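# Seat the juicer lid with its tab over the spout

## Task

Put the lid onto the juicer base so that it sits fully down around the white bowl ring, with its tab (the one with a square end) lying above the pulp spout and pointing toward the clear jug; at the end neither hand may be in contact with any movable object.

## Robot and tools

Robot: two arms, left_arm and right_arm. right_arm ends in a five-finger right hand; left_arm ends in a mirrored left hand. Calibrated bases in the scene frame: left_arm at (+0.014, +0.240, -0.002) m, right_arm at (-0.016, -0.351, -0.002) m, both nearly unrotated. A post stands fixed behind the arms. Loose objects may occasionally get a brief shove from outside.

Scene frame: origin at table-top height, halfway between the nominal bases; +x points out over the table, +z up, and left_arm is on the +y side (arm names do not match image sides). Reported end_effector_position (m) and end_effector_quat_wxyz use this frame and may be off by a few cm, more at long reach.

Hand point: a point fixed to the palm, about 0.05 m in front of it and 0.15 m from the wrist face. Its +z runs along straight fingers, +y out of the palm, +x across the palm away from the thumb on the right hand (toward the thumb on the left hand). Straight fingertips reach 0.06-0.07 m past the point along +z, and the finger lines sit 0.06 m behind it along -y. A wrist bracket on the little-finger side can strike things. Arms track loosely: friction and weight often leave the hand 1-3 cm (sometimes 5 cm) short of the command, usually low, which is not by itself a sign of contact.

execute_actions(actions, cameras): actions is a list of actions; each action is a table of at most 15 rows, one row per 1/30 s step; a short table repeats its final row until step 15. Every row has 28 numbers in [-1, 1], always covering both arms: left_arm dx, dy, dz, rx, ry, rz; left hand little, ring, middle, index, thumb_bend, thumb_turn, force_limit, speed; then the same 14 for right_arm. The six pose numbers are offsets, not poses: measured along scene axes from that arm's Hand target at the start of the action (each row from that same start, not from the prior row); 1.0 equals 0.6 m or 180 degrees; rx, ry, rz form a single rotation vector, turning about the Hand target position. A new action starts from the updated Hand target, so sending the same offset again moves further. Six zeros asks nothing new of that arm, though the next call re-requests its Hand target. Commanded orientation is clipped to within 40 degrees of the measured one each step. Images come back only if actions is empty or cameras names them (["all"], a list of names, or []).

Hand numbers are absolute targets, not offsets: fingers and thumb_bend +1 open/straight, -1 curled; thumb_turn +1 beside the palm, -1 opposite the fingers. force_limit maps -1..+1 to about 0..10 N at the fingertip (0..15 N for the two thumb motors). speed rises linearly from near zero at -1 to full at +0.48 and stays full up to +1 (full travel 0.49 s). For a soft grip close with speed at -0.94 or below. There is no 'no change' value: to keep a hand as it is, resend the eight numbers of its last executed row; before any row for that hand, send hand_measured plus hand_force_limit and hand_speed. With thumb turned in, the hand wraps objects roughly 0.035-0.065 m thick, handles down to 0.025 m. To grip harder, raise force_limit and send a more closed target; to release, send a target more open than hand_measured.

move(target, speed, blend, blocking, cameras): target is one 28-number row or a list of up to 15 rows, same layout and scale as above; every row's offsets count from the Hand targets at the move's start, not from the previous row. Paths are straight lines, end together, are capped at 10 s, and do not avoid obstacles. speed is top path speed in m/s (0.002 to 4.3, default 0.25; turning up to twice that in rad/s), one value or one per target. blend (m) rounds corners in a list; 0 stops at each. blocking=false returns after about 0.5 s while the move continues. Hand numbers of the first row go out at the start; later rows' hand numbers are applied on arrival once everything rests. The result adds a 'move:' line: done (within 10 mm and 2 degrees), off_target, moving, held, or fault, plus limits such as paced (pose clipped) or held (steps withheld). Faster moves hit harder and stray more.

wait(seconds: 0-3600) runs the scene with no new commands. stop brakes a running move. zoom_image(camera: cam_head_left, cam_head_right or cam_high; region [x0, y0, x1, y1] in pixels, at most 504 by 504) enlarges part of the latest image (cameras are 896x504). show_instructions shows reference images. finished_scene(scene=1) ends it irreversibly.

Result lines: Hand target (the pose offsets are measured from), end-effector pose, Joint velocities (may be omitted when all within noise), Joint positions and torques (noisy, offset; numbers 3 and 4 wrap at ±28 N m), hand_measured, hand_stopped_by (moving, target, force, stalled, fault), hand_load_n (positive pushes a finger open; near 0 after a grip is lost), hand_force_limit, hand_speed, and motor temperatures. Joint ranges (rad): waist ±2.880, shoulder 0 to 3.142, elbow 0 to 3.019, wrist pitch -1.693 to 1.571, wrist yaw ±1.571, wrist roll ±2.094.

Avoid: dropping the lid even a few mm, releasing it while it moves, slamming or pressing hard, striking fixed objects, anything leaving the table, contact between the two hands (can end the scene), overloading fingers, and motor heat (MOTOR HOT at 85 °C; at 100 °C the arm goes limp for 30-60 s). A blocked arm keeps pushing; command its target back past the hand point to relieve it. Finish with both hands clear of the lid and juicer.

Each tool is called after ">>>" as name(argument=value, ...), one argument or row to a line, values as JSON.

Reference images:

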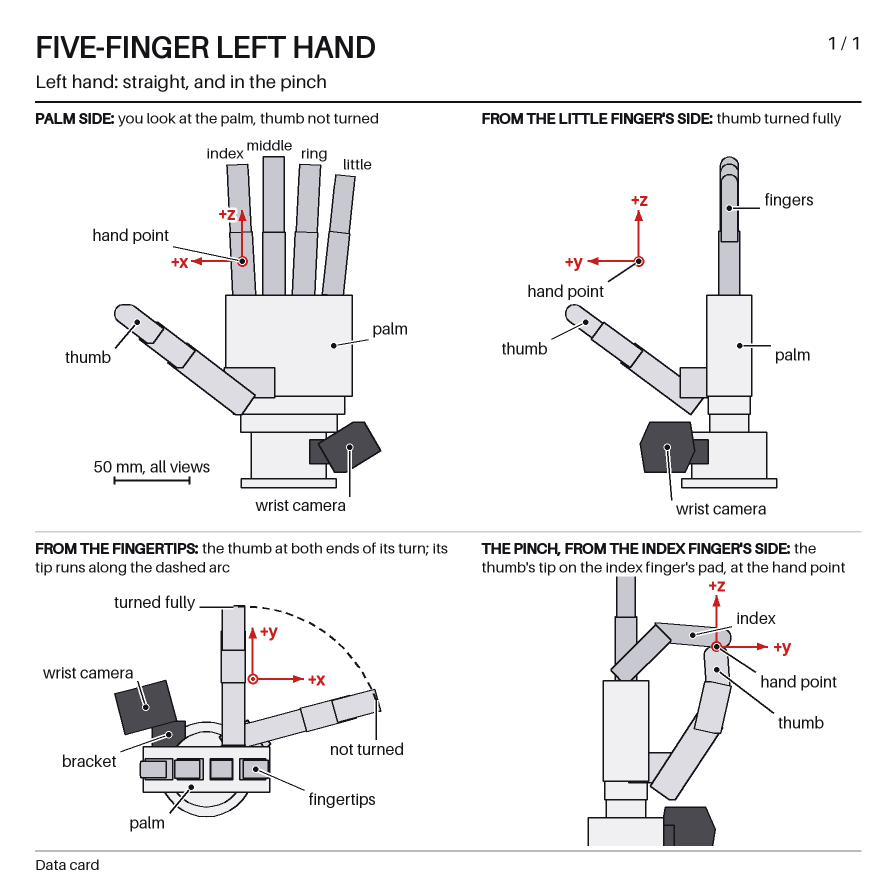

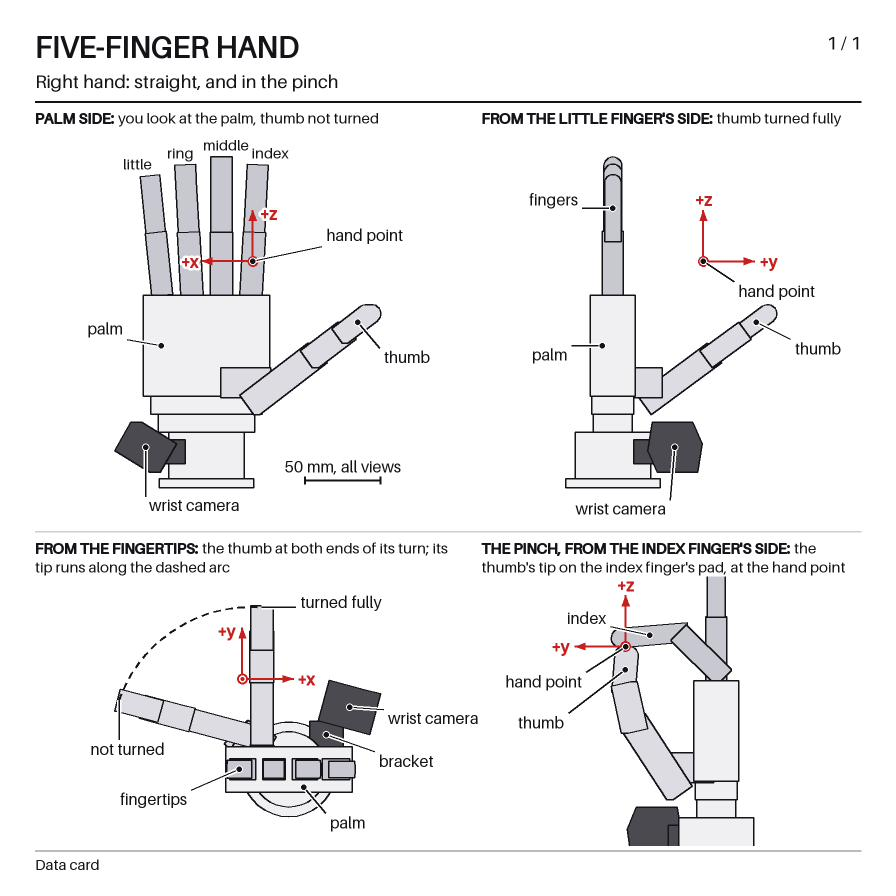

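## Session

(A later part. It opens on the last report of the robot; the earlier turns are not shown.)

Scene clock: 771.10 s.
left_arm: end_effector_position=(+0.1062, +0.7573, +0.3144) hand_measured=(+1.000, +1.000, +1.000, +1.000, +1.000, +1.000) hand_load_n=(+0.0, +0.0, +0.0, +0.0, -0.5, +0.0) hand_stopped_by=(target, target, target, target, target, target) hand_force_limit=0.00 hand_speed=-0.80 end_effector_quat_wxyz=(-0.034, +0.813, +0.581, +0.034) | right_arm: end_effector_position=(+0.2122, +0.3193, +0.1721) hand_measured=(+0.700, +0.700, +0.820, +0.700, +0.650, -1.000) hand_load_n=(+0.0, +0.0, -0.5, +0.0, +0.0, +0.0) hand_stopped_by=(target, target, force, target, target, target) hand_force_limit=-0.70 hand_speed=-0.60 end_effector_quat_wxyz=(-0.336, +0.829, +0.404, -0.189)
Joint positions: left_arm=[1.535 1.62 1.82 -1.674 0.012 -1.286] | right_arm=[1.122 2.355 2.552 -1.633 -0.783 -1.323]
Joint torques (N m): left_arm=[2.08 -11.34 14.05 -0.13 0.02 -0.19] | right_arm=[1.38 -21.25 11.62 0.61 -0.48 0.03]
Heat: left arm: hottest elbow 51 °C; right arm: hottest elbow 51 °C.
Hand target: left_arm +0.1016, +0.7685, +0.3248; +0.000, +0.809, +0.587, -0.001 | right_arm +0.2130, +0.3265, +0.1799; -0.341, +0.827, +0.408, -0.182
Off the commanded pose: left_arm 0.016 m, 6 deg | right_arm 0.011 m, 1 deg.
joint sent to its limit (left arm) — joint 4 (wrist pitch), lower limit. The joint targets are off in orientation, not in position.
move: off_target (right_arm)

>>> move(
  target=[
    [0,0,0,0,0,0,1,1,1,1,1,1,0,-0.8, 0,0,0,0,0,0,0.1,0.1,0.1,0.1,0.1,-1,-0.7,-0.9],
  ],
  cameras=["all"],
)

>>> zoom_image(
  camera="cam_head_left",
  region=[215, 330, 315, 420],
)

>>> zoom_image(
  camera="cam_high",
  region=[220, 370, 320, 460],
)

Scene clock: 779.00 s.
left_arm: end_effector_position=(+0.1062, +0.7573, +0.3144) hand_measured=(+1.000, +1.000, +1.000, +1.000, +1.000, +1.000) hand_load_n=(+0.0, +0.0, +0.0, +0.0, +0.0, +0.0) hand_stopped_by=(target, target, target, target, target, target) hand_force_limit=0.00 hand_speed=-0.80 end_effector_quat_wxyz=(-0.034, +0.813, +0.581, +0.034) | right_arm: end_effector_position=(+0.2124, +0.3195, +0.1726) hand_measured=(+0.100, +0.338, +0.412, +0.274, +0.466, -1.000) hand_load_n=(+0.0, +0.0, +1.5, +2.0, +4.0, +0.0) hand_stopped_by=(target, force, force, force, force, target) hand_force_limit=-0.70 hand_speed=-0.90 end_effector_quat_wxyz=(-0.337, +0.829, +0.405, -0.188)
Joint positions: left_arm=[1.535 1.62 1.82 -1.674 0.012 -1.286] | right_arm=[1.122 2.355 2.553 -1.633 -0.783 -1.323]
Joint torques (N m): left_arm=[2.08 -11.28 14.06 -0.12 0.01 -0.21] | right_arm=[0.73 -20.6 11.49 0.51 -0.58 0.06]
Motor temperatures (°C): left_arm=[30 38 51 29 31 27] | right_arm=[29 41 54 28 32 27]
Heat: left arm: hottest elbow 51 °C; right arm: hottest elbow 54 °C.
Hand target: left_arm +0.1016, +0.7685, +0.3248; +0.000, +0.809, +0.587, -0.001 | right_arm +0.2130, +0.3266, +0.1800; -0.341, +0.827, +0.408, -0.182
Off the commanded pose: left_arm 0.016 m, 6 deg | right_arm 0.010 m, 1 deg.
joint sent to its limit (left arm) — joint 4 (wrist pitch), lower limit. The joint targets are off in orientation, not in position.
move: done

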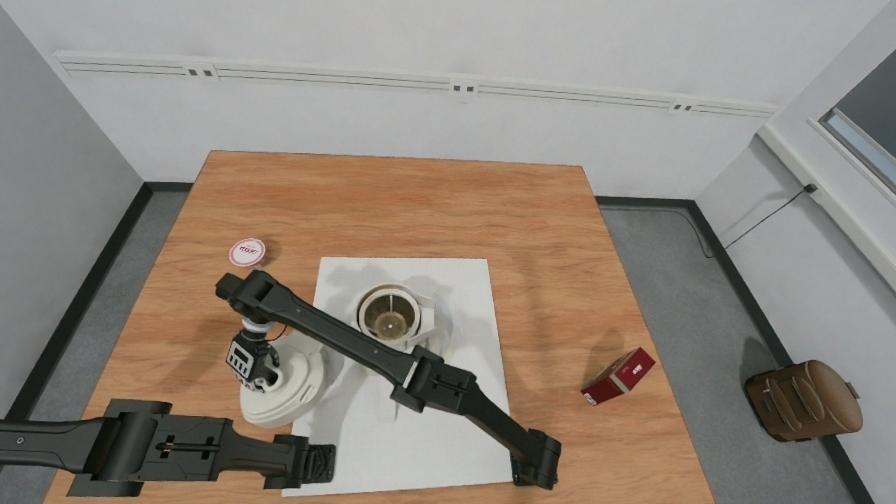

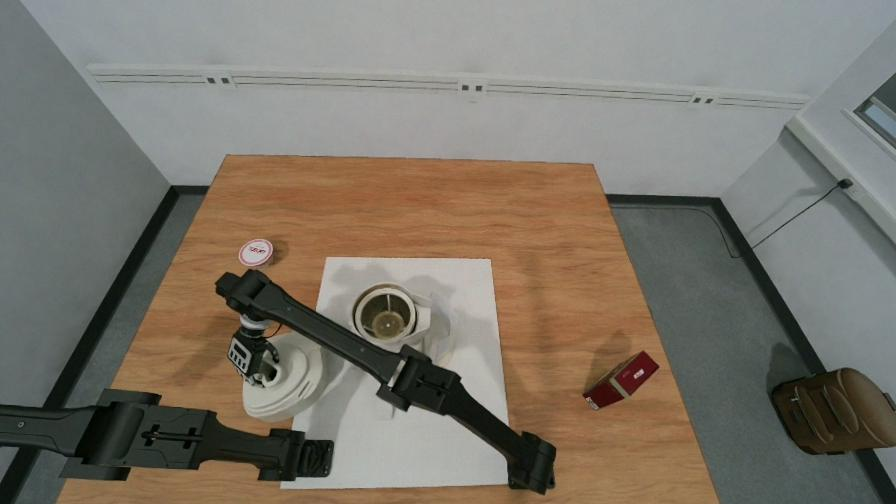

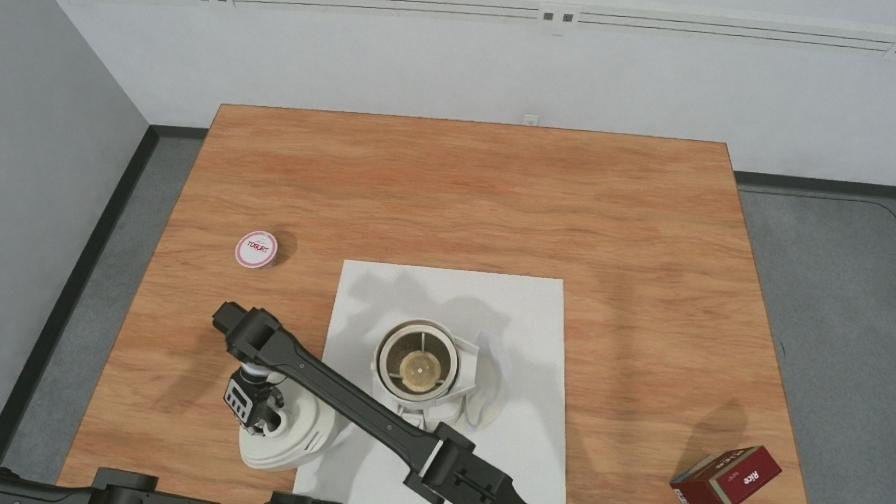

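Scaled by 5.040.

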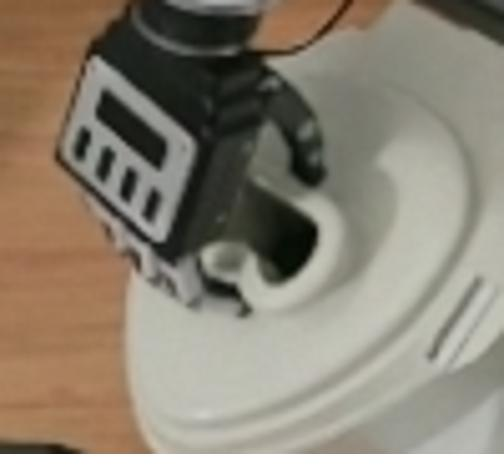

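Scaled by 5.040.

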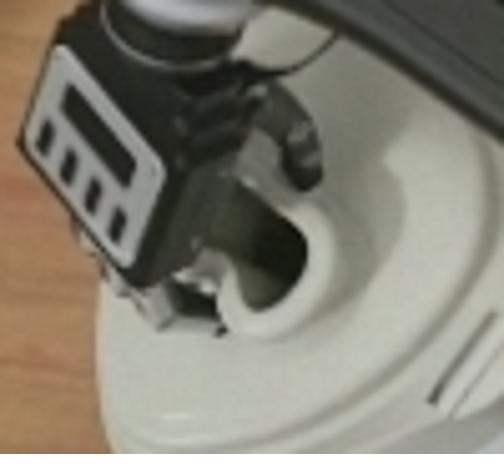

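>>> move(
  target=[
    [0,0,0,0,0,0,1,1,1,1,1,1,0,-0.8, 0,0,0,0,0,0,0.1,0.0,0.0,-0.1,0.1,-1,-0.3,-0.94],
  ],
  cameras=[],
)

Scene clock: 784.93 s.
left_arm: end_effector_position=(+0.1062, +0.7573, +0.3144) hand_measured=(+1.000, +1.000, +1.000, +1.000, +1.000, +1.000) hand_load_n=(+0.0, +0.0, +0.0, +0.0, +0.0, +0.0) hand_stopped_by=(target, target, target, target, target, target) hand_force_limit=0.00 hand_speed=-0.80 end_effector_quat_wxyz=(-0.034, +0.813, +0.581, +0.034) | right_arm: end_effector_position=(+0.2125, +0.3198, +0.1728) hand_measured=(+0.100, +0.290, +0.386, +0.240, +0.468, -1.000) hand_load_n=(+0.0, +4.0, +2.0, +3.0, +11.0, +1.5) hand_stopped_by=(target, force, force, force, force, target) hand_force_limit=-0.30 hand_speed=-0.94 end_effector_quat_wxyz=(-0.337, +0.829, +0.405, -0.188)
Joint positions: left_arm=[1.535 1.62 1.82 -1.674 0.012 -1.286] | right_arm=[1.122 2.355 2.555 -1.633 -0.783 -1.323]
Joint torques (N m): left_arm=[2.26 -11.16 14 -0.14 0.02 -0.19] | right_arm=[0.73 -20.72 11.44 0.61 -0.59 0]
Motor temperatures (°C): left_arm=[30 38 51 29 31 27] | right_arm=[29 40 55 28 32 27]
Heat: left arm: hottest elbow 51 °C; right arm: hottest elbow 55 °C.
Hand target: left_arm +0.1016, +0.7685, +0.3248; +0.000, +0.809, +0.587, -0.001 | right_arm +0.2130, +0.3266, +0.1798; -0.341, +0.827, +0.408, -0.182
Off the commanded pose: left_arm 0.016 m, 6 deg | right_arm 0.010 m, 1 deg.
joint sent to its limit (left arm) — joint 4 (wrist pitch), lower limit. The joint targets are off in orientation, not in position.
move: done

>>> move(
  target=[
    [0,0,0,0,0,0,1,1,1,1,1,1,0,-0.8, 0,0,0.1,0,0,0,0.1,0.0,0.0,-0.1,0.1,-1,-0.3,-0.94],
  ],
  speed=0.06,
  cameras=["all"],
)

>>> zoom_image(
  camera="cam_head_left",
  region=[205, 300, 345, 440],
)

Scene clock: 790.33 s.
left_arm: end_effector_position=(+0.1062, +0.7573, +0.3144) hand_measured=(+1.000, +1.000, +1.000, +1.000, +1.000, +1.000) hand_load_n=(+0.0, +0.0, +0.0, +0.0, -0.5, +0.0) hand_stopped_by=(target, target, target, target, target, target) hand_force_limit=0.00 hand_speed=-0.80 end_effector_quat_wxyz=(-0.034, +0.813, +0.581, +0.034) | right_arm: end_effector_position=(+0.2133, +0.3205, +0.1817) hand_measured=(+0.100, +0.290, +0.386, +0.240, +0.468, -1.000) hand_load_n=(+0.0, +0.0, +1.0, +3.5, +6.0, -0.5) hand_stopped_by=(target, force, force, force, force, target) hand_force_limit=-0.30 hand_speed=-0.94 end_effector_quat_wxyz=(-0.332, +0.836, +0.394, -0.189)
Joint positions: left_arm=[1.535 1.62 1.82 -1.674 0.012 -1.286] | right_arm=[1.122 2.381 2.626 -1.676 -0.775 -1.294]
Joint torques (N m): left_arm=[2.2 -11.16 14.08 -0.17 0.01 -0.19] | right_arm=[0.56 -26.05 12.94 0.58 -0.89 0.2]
Motor temperatures (°C): left_arm=[30 38 51 29 31 27] | right_arm=[29 41 55 28 32 27]
Heat: left arm: hottest elbow 51 °C; right arm: hottest elbow 55 °C.
Hand target: left_arm +0.1016, +0.7685, +0.3248; +0.000, +0.809, +0.587, -0.001 | right_arm +0.2130, +0.3266, +0.2399; -0.341, +0.827, +0.408, -0.182
Off the commanded pose: left_arm 0.016 m, 6 deg | right_arm 0.058 m, 2 deg.
joint sent to its limit (left arm) — joint 4 (wrist pitch), lower limit. The joint targets are off in orientation, not in position.
joint sent to its limit (right arm) — joint 4 (wrist pitch), lower limit. The joint targets are off in position and orientation.
move: off_target (right_arm)

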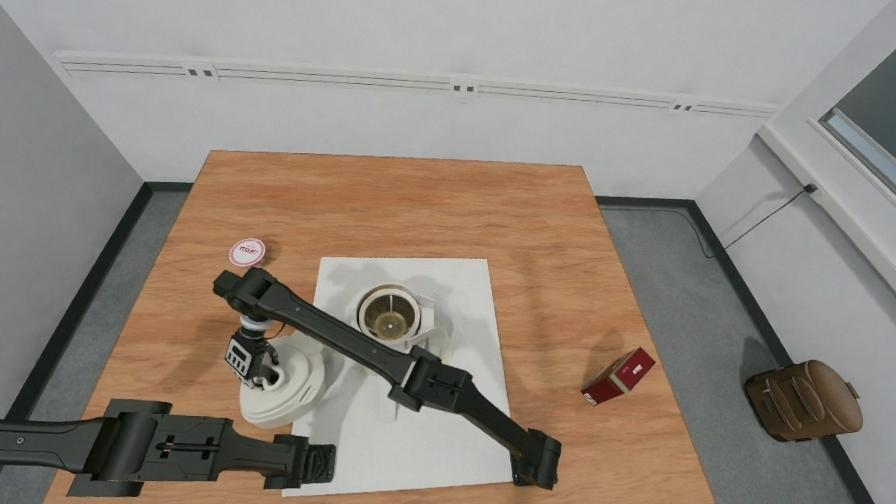

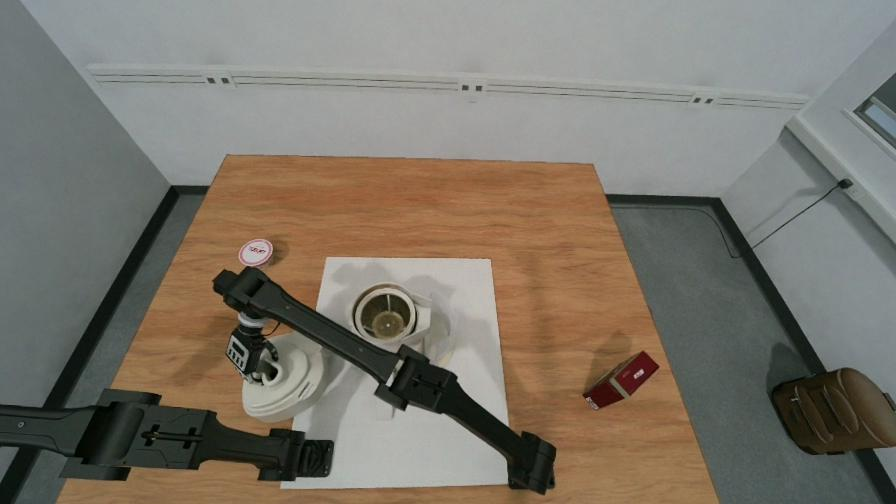

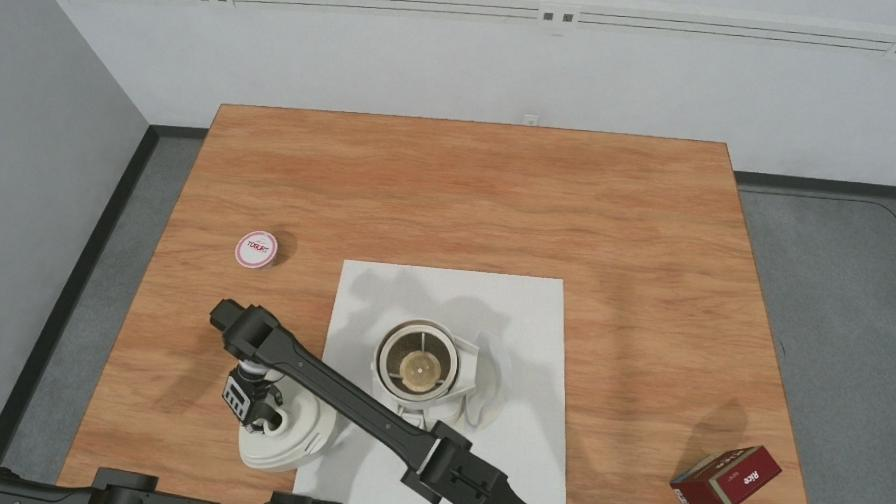

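Scaled by 3.600.

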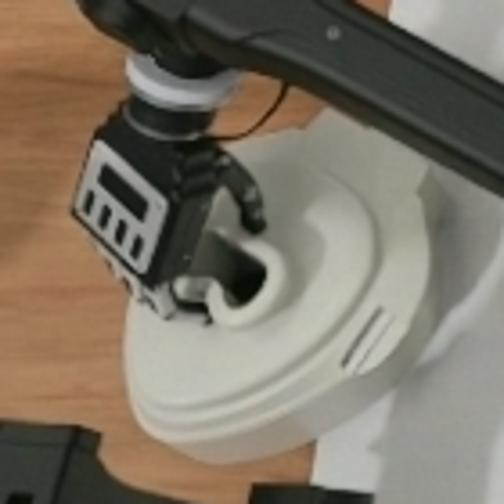

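>>> move(
  target=[
    [0,0,0,0,0,0,1,1,1,1,1,1,0,-0.8, 0,-0.04,-0.02,0,0,-0.13,0.1,0.0,0.0,-0.1,0.1,-1,-0.3,-0.94],
  ],
  speed=0.06,
  cameras=["all"],
)

>>> zoom_image(
  camera="cam_head_left",
  region=[205, 300, 345, 440],
)

Scene clock: 810.17 s.
left_arm: end_effector_position=(+0.1062, +0.7573, +0.3144) hand_measured=(+1.000, +1.000, +1.000, +1.000, +1.000, +1.000) hand_load_n=(+0.0, +0.0, +0.0, +0.0, +0.0, -0.5) hand_stopped_by=(target, target, target, target, target, target) hand_force_limit=0.00 hand_speed=-0.80 end_effector_quat_wxyz=(-0.034, +0.813, +0.581, +0.034) | right_arm: end_effector_position=(+0.2067, +0.3013, +0.1835) hand_measured=(+0.100, +0.290, +0.386, +0.240, +0.468, -1.000) hand_load_n=(+0.0, +0.0, +1.0, +3.5, +6.5, -0.5) hand_stopped_by=(target, force, force, force, force, target) hand_force_limit=-0.30 hand_speed=-0.94 end_effector_quat_wxyz=(-0.341, +0.900, +0.237, -0.132)
Joint positions: left_arm=[1.535 1.62 1.82 -1.674 0.012 -1.286] | right_arm=[1.122 2.072 2.084 -1.182 -0.65 -0.849]
Joint torques (N m): left_arm=[2.02 -11.28 13.97 -0.13 0.01 -0.19] | right_arm=[-0.32 -24.18 9.42 1.84 -0.63 0.25]
Motor temperatures (°C): left_arm=[30 38 52 29 31 27] | right_arm=[29 44 59 28 32 27]
Heat: left arm: hottest elbow 52 °C; right arm: hottest elbow 59 °C.
Hand target: left_arm +0.1016, +0.7685, +0.3248; +0.000, +0.809, +0.587, -0.001 | right_arm +0.2130, +0.3025, +0.2279; -0.370, +0.893, +0.232, -0.109
Off the commanded pose: left_arm 0.016 m, 6 deg | right_arm 0.045 m, 4 deg.
joint sent to its limit (left arm) — joint 4 (wrist pitch), lower limit. The joint targets are off in orientation, not in position.
move: off_target (right_arm)

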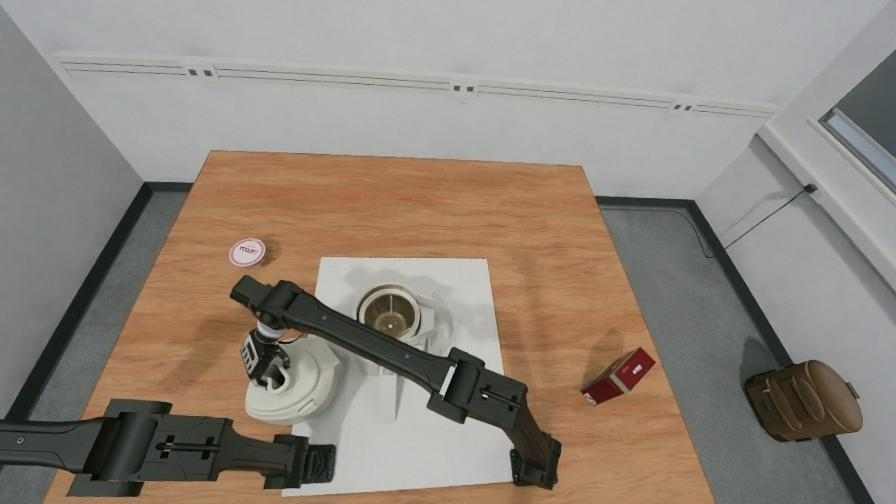

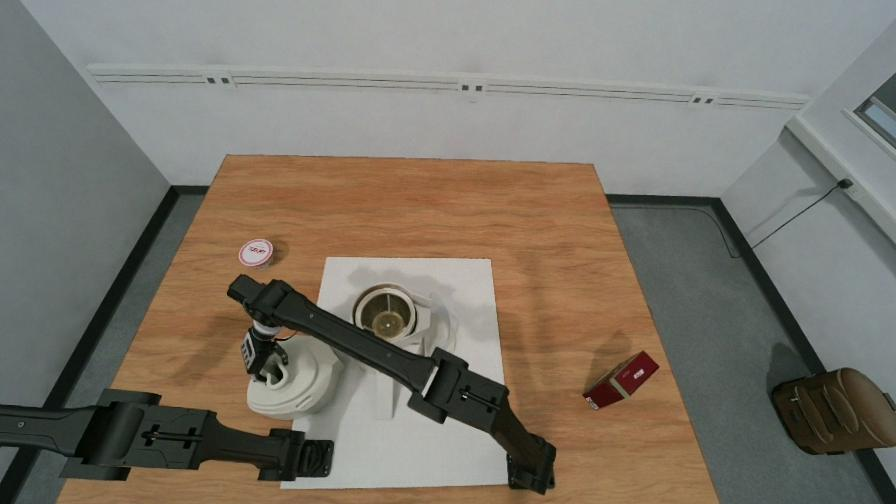

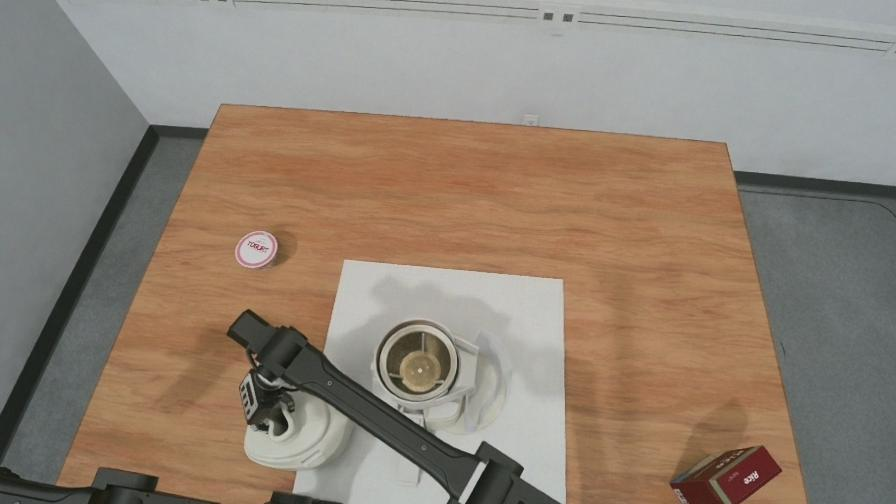

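Scaled by 3.600.

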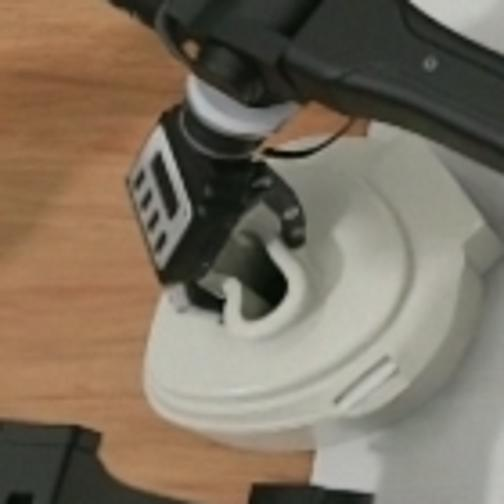

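>>> move(
  target=[
    [0,0,0,0,0,0,1,1,1,1,1,1,0,-0.8, 0,-0.02,0.1,0,0,-0.03,0.1,0.0,0.0,-0.1,0.1,-1,-0.3,-0.94],
  ],
  speed=0.06,
  cameras=["all"],
)

>>> zoom_image(
  camera="cam_head_left",
  region=[205, 300, 345, 440],
)

Scene clock: 820.00 s.
left_arm: end_effector_position=(+0.1062, +0.7573, +0.3144) hand_measured=(+1.000, +1.000, +1.000, +1.000, +1.000, +1.000) hand_load_n=(+0.0, +0.0, +0.0, +0.0, +0.0, +0.0) hand_stopped_by=(target, target, target, target, target, target) hand_force_limit=0.00 hand_speed=-0.80 end_effector_quat_wxyz=(-0.034, +0.813, +0.581, +0.034) | right_arm: end_effector_position=(+0.2027, +0.2880, +0.2650) hand_measured=(+0.100, +0.290, +0.384, +0.240, +0.464, -1.000) hand_load_n=(+0.0, +0.0, +0.5, +0.0, +0.0, +0.0) hand_stopped_by=(target, force, force, force, force, target) hand_force_limit=-0.30 hand_speed=-0.94 end_effector_quat_wxyz=(-0.362, +0.905, +0.198, -0.103)
Joint positions: left_arm=[1.535 1.62 1.82 -1.674 0.012 -1.286] | right_arm=[1.12 1.965 2.117 -1.217 -0.611 -0.741]
Joint torques (N m): left_arm=[2.08 -11.52 14.08 -0.12 0.02 -0.2] | right_arm=[-0.91 -19.55 11.85 1.14 -0.42 0.08]
Motor temperatures (°C): left_arm=[30 38 52 29 31 27] | right_arm=[29 45 57 28 32 27]
Heat: left arm: hottest elbow 52 °C; right arm: hottest elbow 57 °C.
Hand target: left_arm +0.1016, +0.7685, +0.3248; +0.000, +0.809, +0.587, -0.001 | right_arm +0.2129, +0.2905, +0.2879; -0.375, +0.903, +0.190, -0.091
Off the commanded pose: left_arm 0.016 m, 6 deg | right_arm 0.025 m, 2 deg.
joint sent to its limit (left arm) — joint 4 (wrist pitch), lower limit. The joint targets are off in orientation, not in position.
move: off_target (right_arm)

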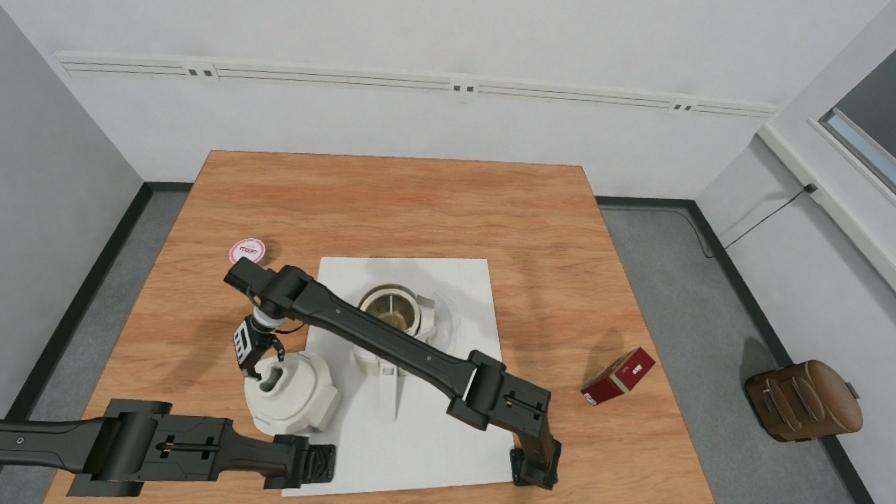

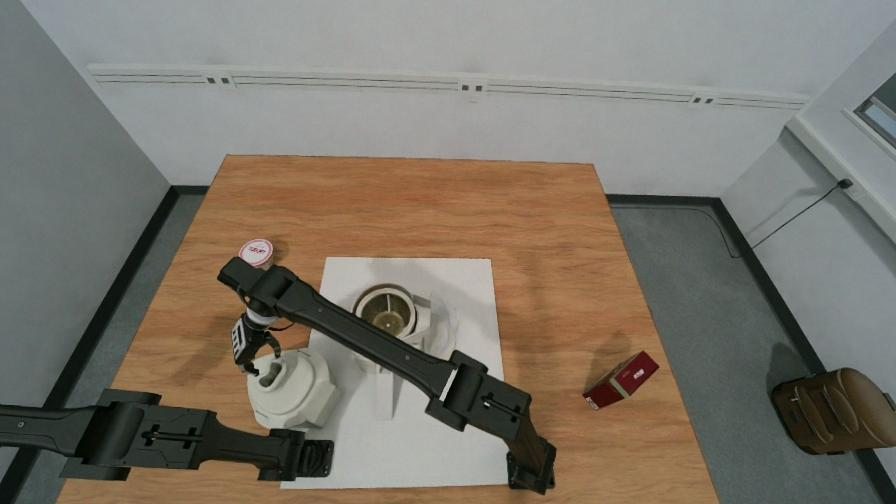

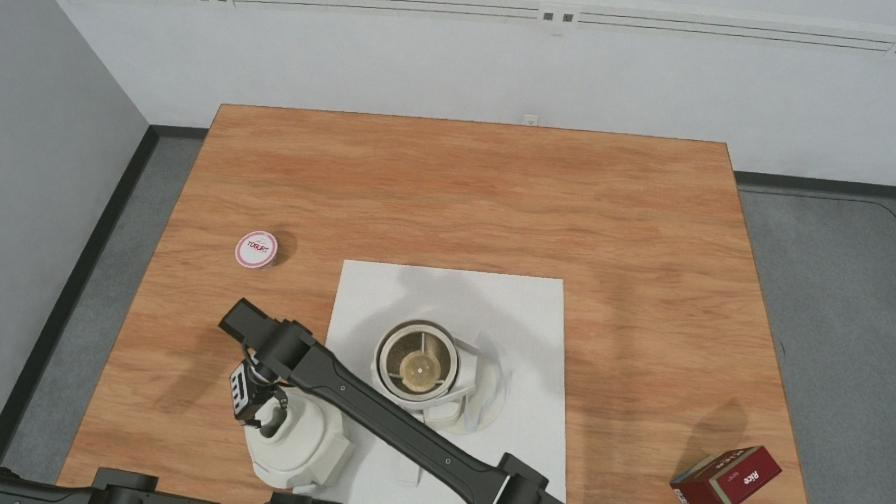

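Scaled by 3.600.

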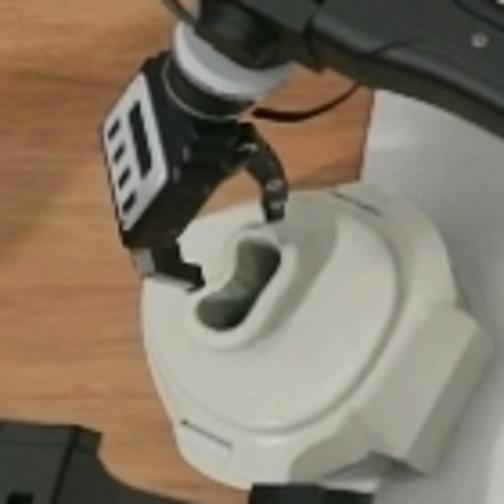

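>>> move(
  target=[
    [0,0,0,0,0,0,1,1,1,1,1,1,0,-0.8, 0.05,0,0.15,0,0,0,0.6,0.6,0.6,0.6,0.6,-1,-0.3,-0.5],
    [0,0,0,0,0,0,1,1,1,1,1,1,0,-0.8, 0.25,-0.7,0.2,0,0,-0.25,0.6,0.6,0.6,0.6,0.6,-1,-0.3,-0.5],
  ],
  speed=0.25,
  blend=[0.04,0],
  cameras=["all"],
)

>>> zoom_image(
  camera="cam_head_left",
  region=[225, 320, 365, 460],
)

>>> zoom_image(
  camera="cam_high",
  region=[225, 360, 365, 500],
)

>>> zoom_image(
  camera="cam_head_right",
  region=[225, 320, 365, 460],
)

Scene clock: 836.30 s.
left_arm: end_effector_position=(+0.1062, +0.7573, +0.3144) hand_measured=(+1.000, +1.000, +1.000, +1.000, +1.000, +1.000) hand_load_n=(+0.0, +0.0, +0.0, +0.0, +0.0, +0.0) hand_stopped_by=(target, target, target, target, target, target) hand_force_limit=0.00 hand_speed=-0.80 end_effector_quat_wxyz=(-0.034, +0.813, +0.581, +0.034) | right_arm: end_effector_position=(+0.3685, -0.1298, +0.4074) hand_measured=(+0.600, +0.600, +0.600, +0.600, +0.600, -1.000) hand_load_n=(+0.0, +0.0, +0.0, +0.0, +0.0, +0.0) hand_stopped_by=(target, target, target, target, target, target) hand_force_limit=-0.30 hand_speed=-0.50 end_effector_quat_wxyz=(-0.383, +0.904, -0.179, +0.061)
Joint positions: left_arm=[1.535 1.62 1.82 -1.674 0.012 -1.286] | right_arm=[0.323 1.346 1.709 -1.379 -0.603 -0.702]
Joint torques (N m): left_arm=[2.02 -11.4 14.05 -0.14 0.04 -0.18] | right_arm=[1.38 -10.58 7.79 1.14 -0.54 -0.18]
Motor temperatures (°C): left_arm=[30 38 52 29 31 27] | right_arm=[29 43 56 28 32 27]
Heat: left arm: hottest elbow 52 °C; right arm: hottest elbow 56 °C.
Hand target: left_arm +0.1016, +0.7685, +0.3248; +0.000, +0.809, +0.587, -0.001 | right_arm +0.3630, -0.1295, +0.4078; -0.382, +0.907, -0.170, +0.059
Off the commanded pose: left_arm 0.016 m, 6 deg | right_arm 0.006 m, 1 deg.
joint sent to its limit (left arm) — joint 4 (wrist pitch), lower limit. The joint targets are off in orientation, not in position.
move: done

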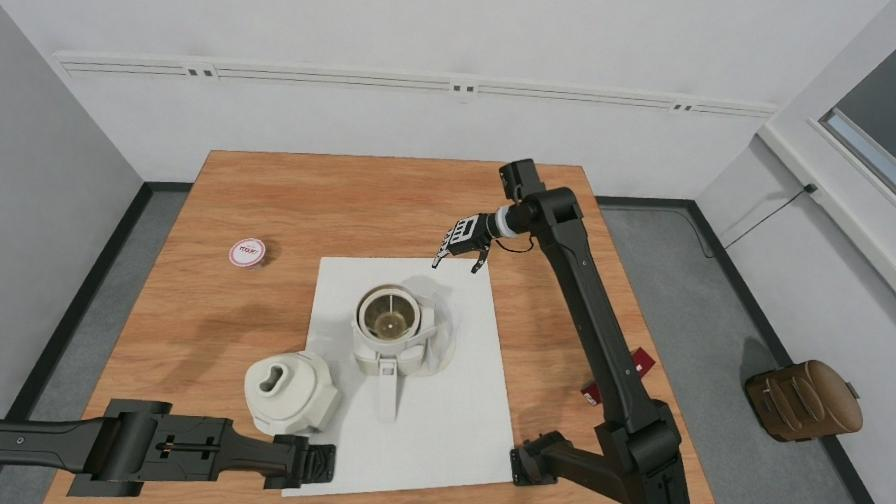

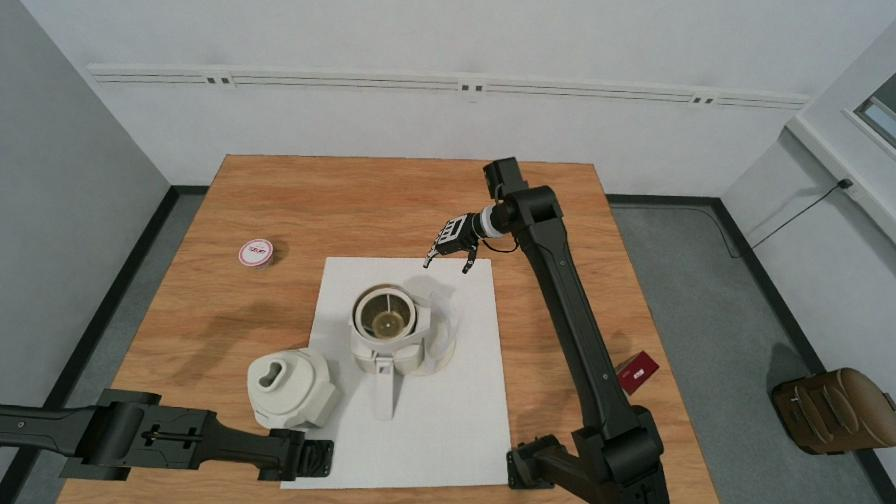

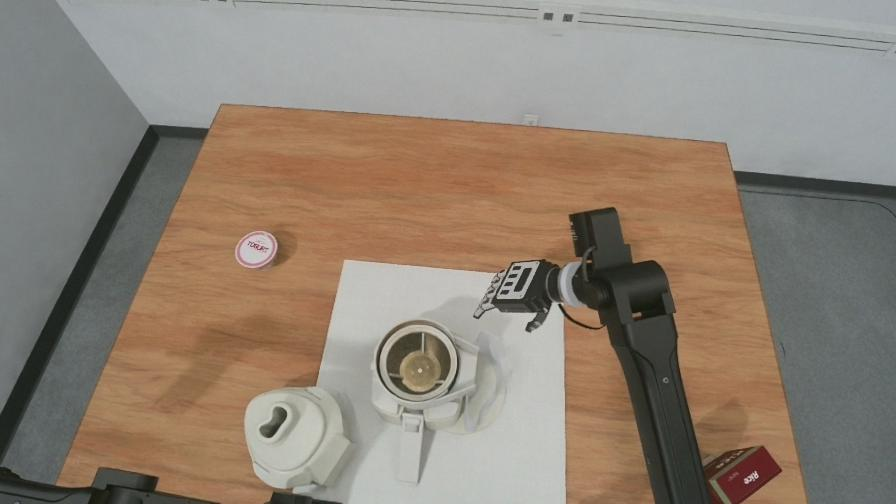

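Scaled by 3.600.

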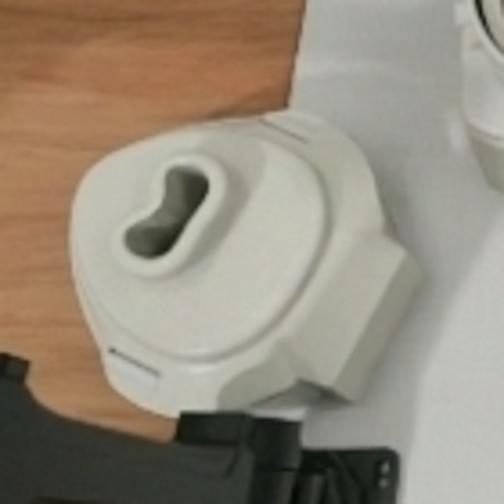

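Scaled by 3.600.

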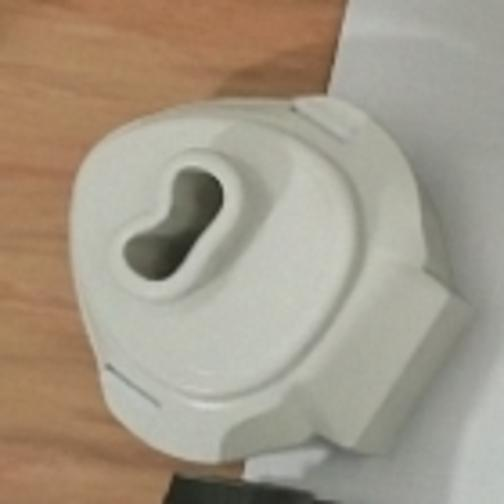

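Scaled by 3.600.

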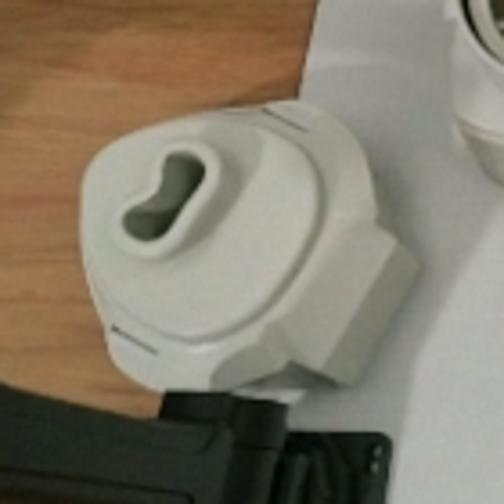

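>>> move(
  target=[
    [0,0,0,0,0,0,1,1,1,1,1,1,0,-0.8, -0.288,0.754,-0.06,0,0,-0.004,0.9,0.9,0.9,0.9,0.9,-1,-0.3,-0.5],
    [0,0,0,0,0,0,1,1,1,1,1,1,0,-0.8, -0.288,0.754,-0.28,0,0,-0.004,0.9,0.9,0.9,0.9,0.9,-1,-0.3,-0.5],
  ],
  speed=0.2,
  blend=[0.04,0],
  cameras=["all"],
)

>>> zoom_image(
  camera="cam_head_left",
  region=[225, 320, 365, 460],
)

>>> zoom_image(
  camera="cam_high",
  region=[225, 360, 365, 500],
)

Scene clock: 964.07 s.
left_arm: end_effector_position=(+0.1062, +0.7573, +0.3144) hand_measured=(+1.000, +1.000, +1.000, +1.000, +1.000, +1.000) hand_load_n=(+0.0, +0.0, +0.0, +0.5, +0.0, +0.0) hand_stopped_by=(target, target, target, target, target, target) hand_force_limit=0.00 hand_speed=-0.80 end_effector_quat_wxyz=(-0.034, +0.813, +0.581, +0.034) | right_arm: end_effector_position=(+0.1913, +0.3169, +0.2238) hand_measured=(+0.900, +0.900, +0.900, +0.900, +0.900, -1.000) hand_load_n=(+0.0, +0.0, +0.0, +0.0, +0.0, +0.0) hand_stopped_by=(target, target, target, target, target, target) hand_force_limit=-0.30 hand_speed=-0.50 end_effector_quat_wxyz=(-0.362, +0.914, -0.171, +0.061)
Joint positions: left_arm=[1.535 1.62 1.82 -1.674 0.012 -1.286] | right_arm=[1.248 1.808 1.756 -0.766 0.004 0.023]
Joint torques (N m): left_arm=[2.14 -11.16 14.11 -0.09 0 -0.19] | right_arm=[1.14 -18.55 9.63 2.55 0.01 0.1]
Motor temperatures (°C): left_arm=[30 38 53 29 31 27] | right_arm=[29 35 51 28 32 27]
Heat: left arm: hottest elbow 53 °C; right arm: hottest elbow 51 °C.
Hand target: left_arm +0.1016, +0.7685, +0.3248; +0.000, +0.809, +0.587, -0.001 | right_arm +0.1901, +0.3229, +0.2400; -0.381, +0.905, -0.176, +0.061
Off the commanded pose: left_arm 0.016 m, 6 deg | right_arm 0.017 m, 2 deg.
joint sent to its limit (left arm) — joint 4 (wrist pitch), lower limit. The joint targets are off in orientation, not in position.
move: off_target (right_arm)

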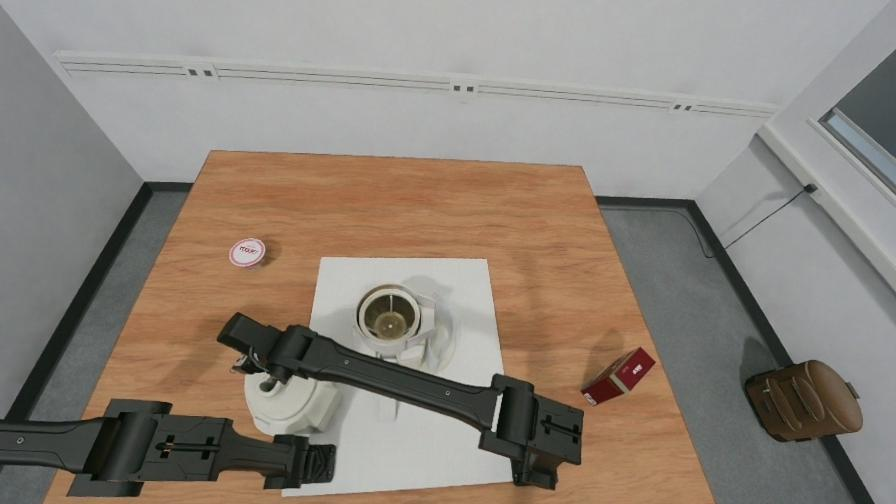

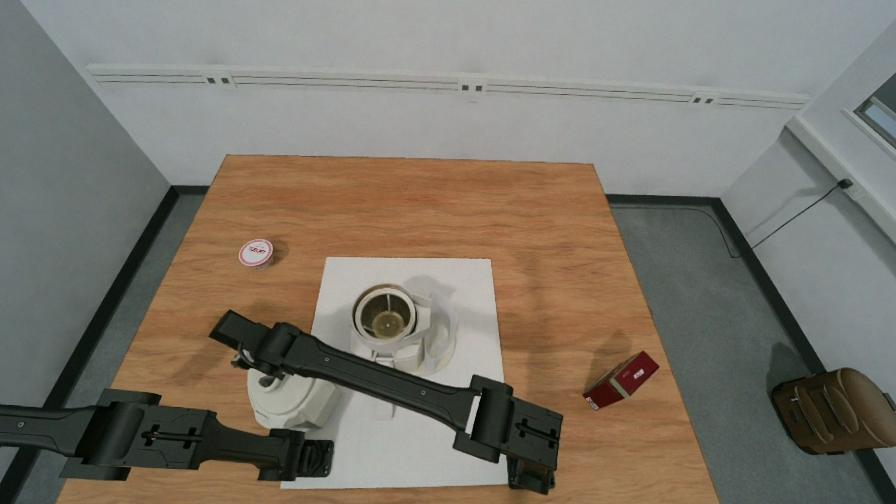

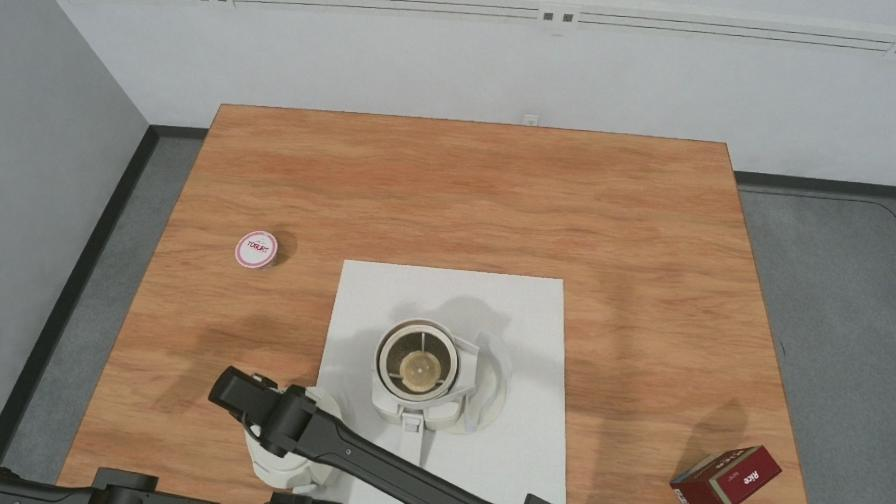

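Scaled by 3.600.

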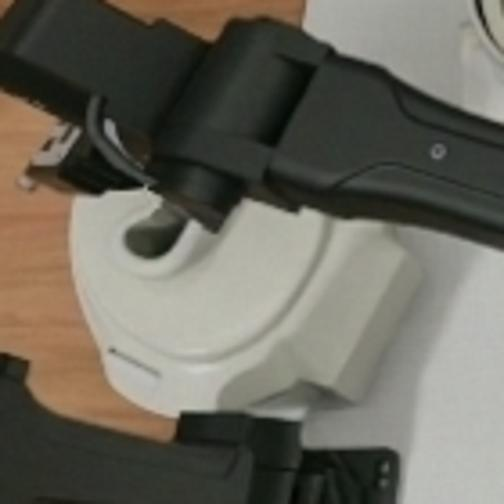

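Scaled by 3.600.

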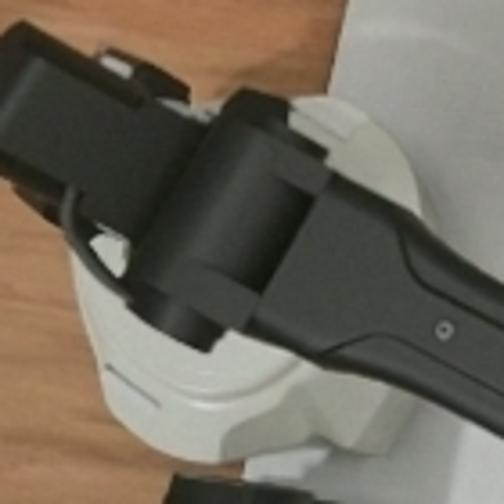

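>>> zoom_image(
  camera="cam_head_left",
  region=[215, 330, 305, 400],
)

>>> zoom_image(
  camera="cam_head_right",
  region=[215, 330, 305, 400],
)

Scaled by 5.600.

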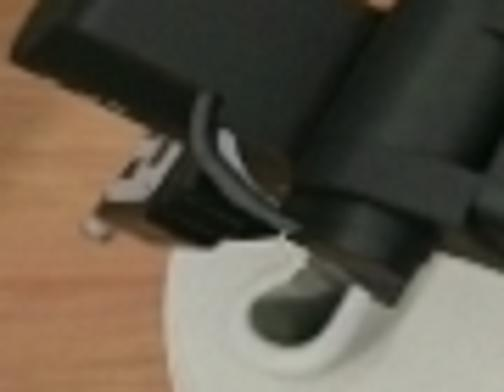

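Scaled by 5.600.

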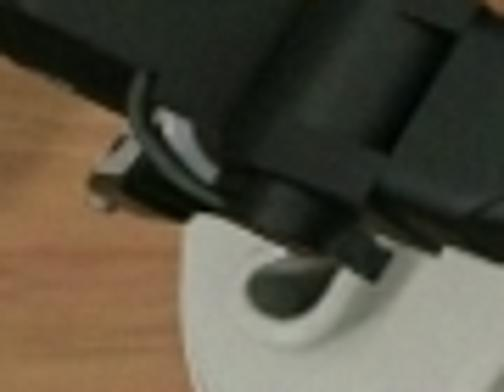

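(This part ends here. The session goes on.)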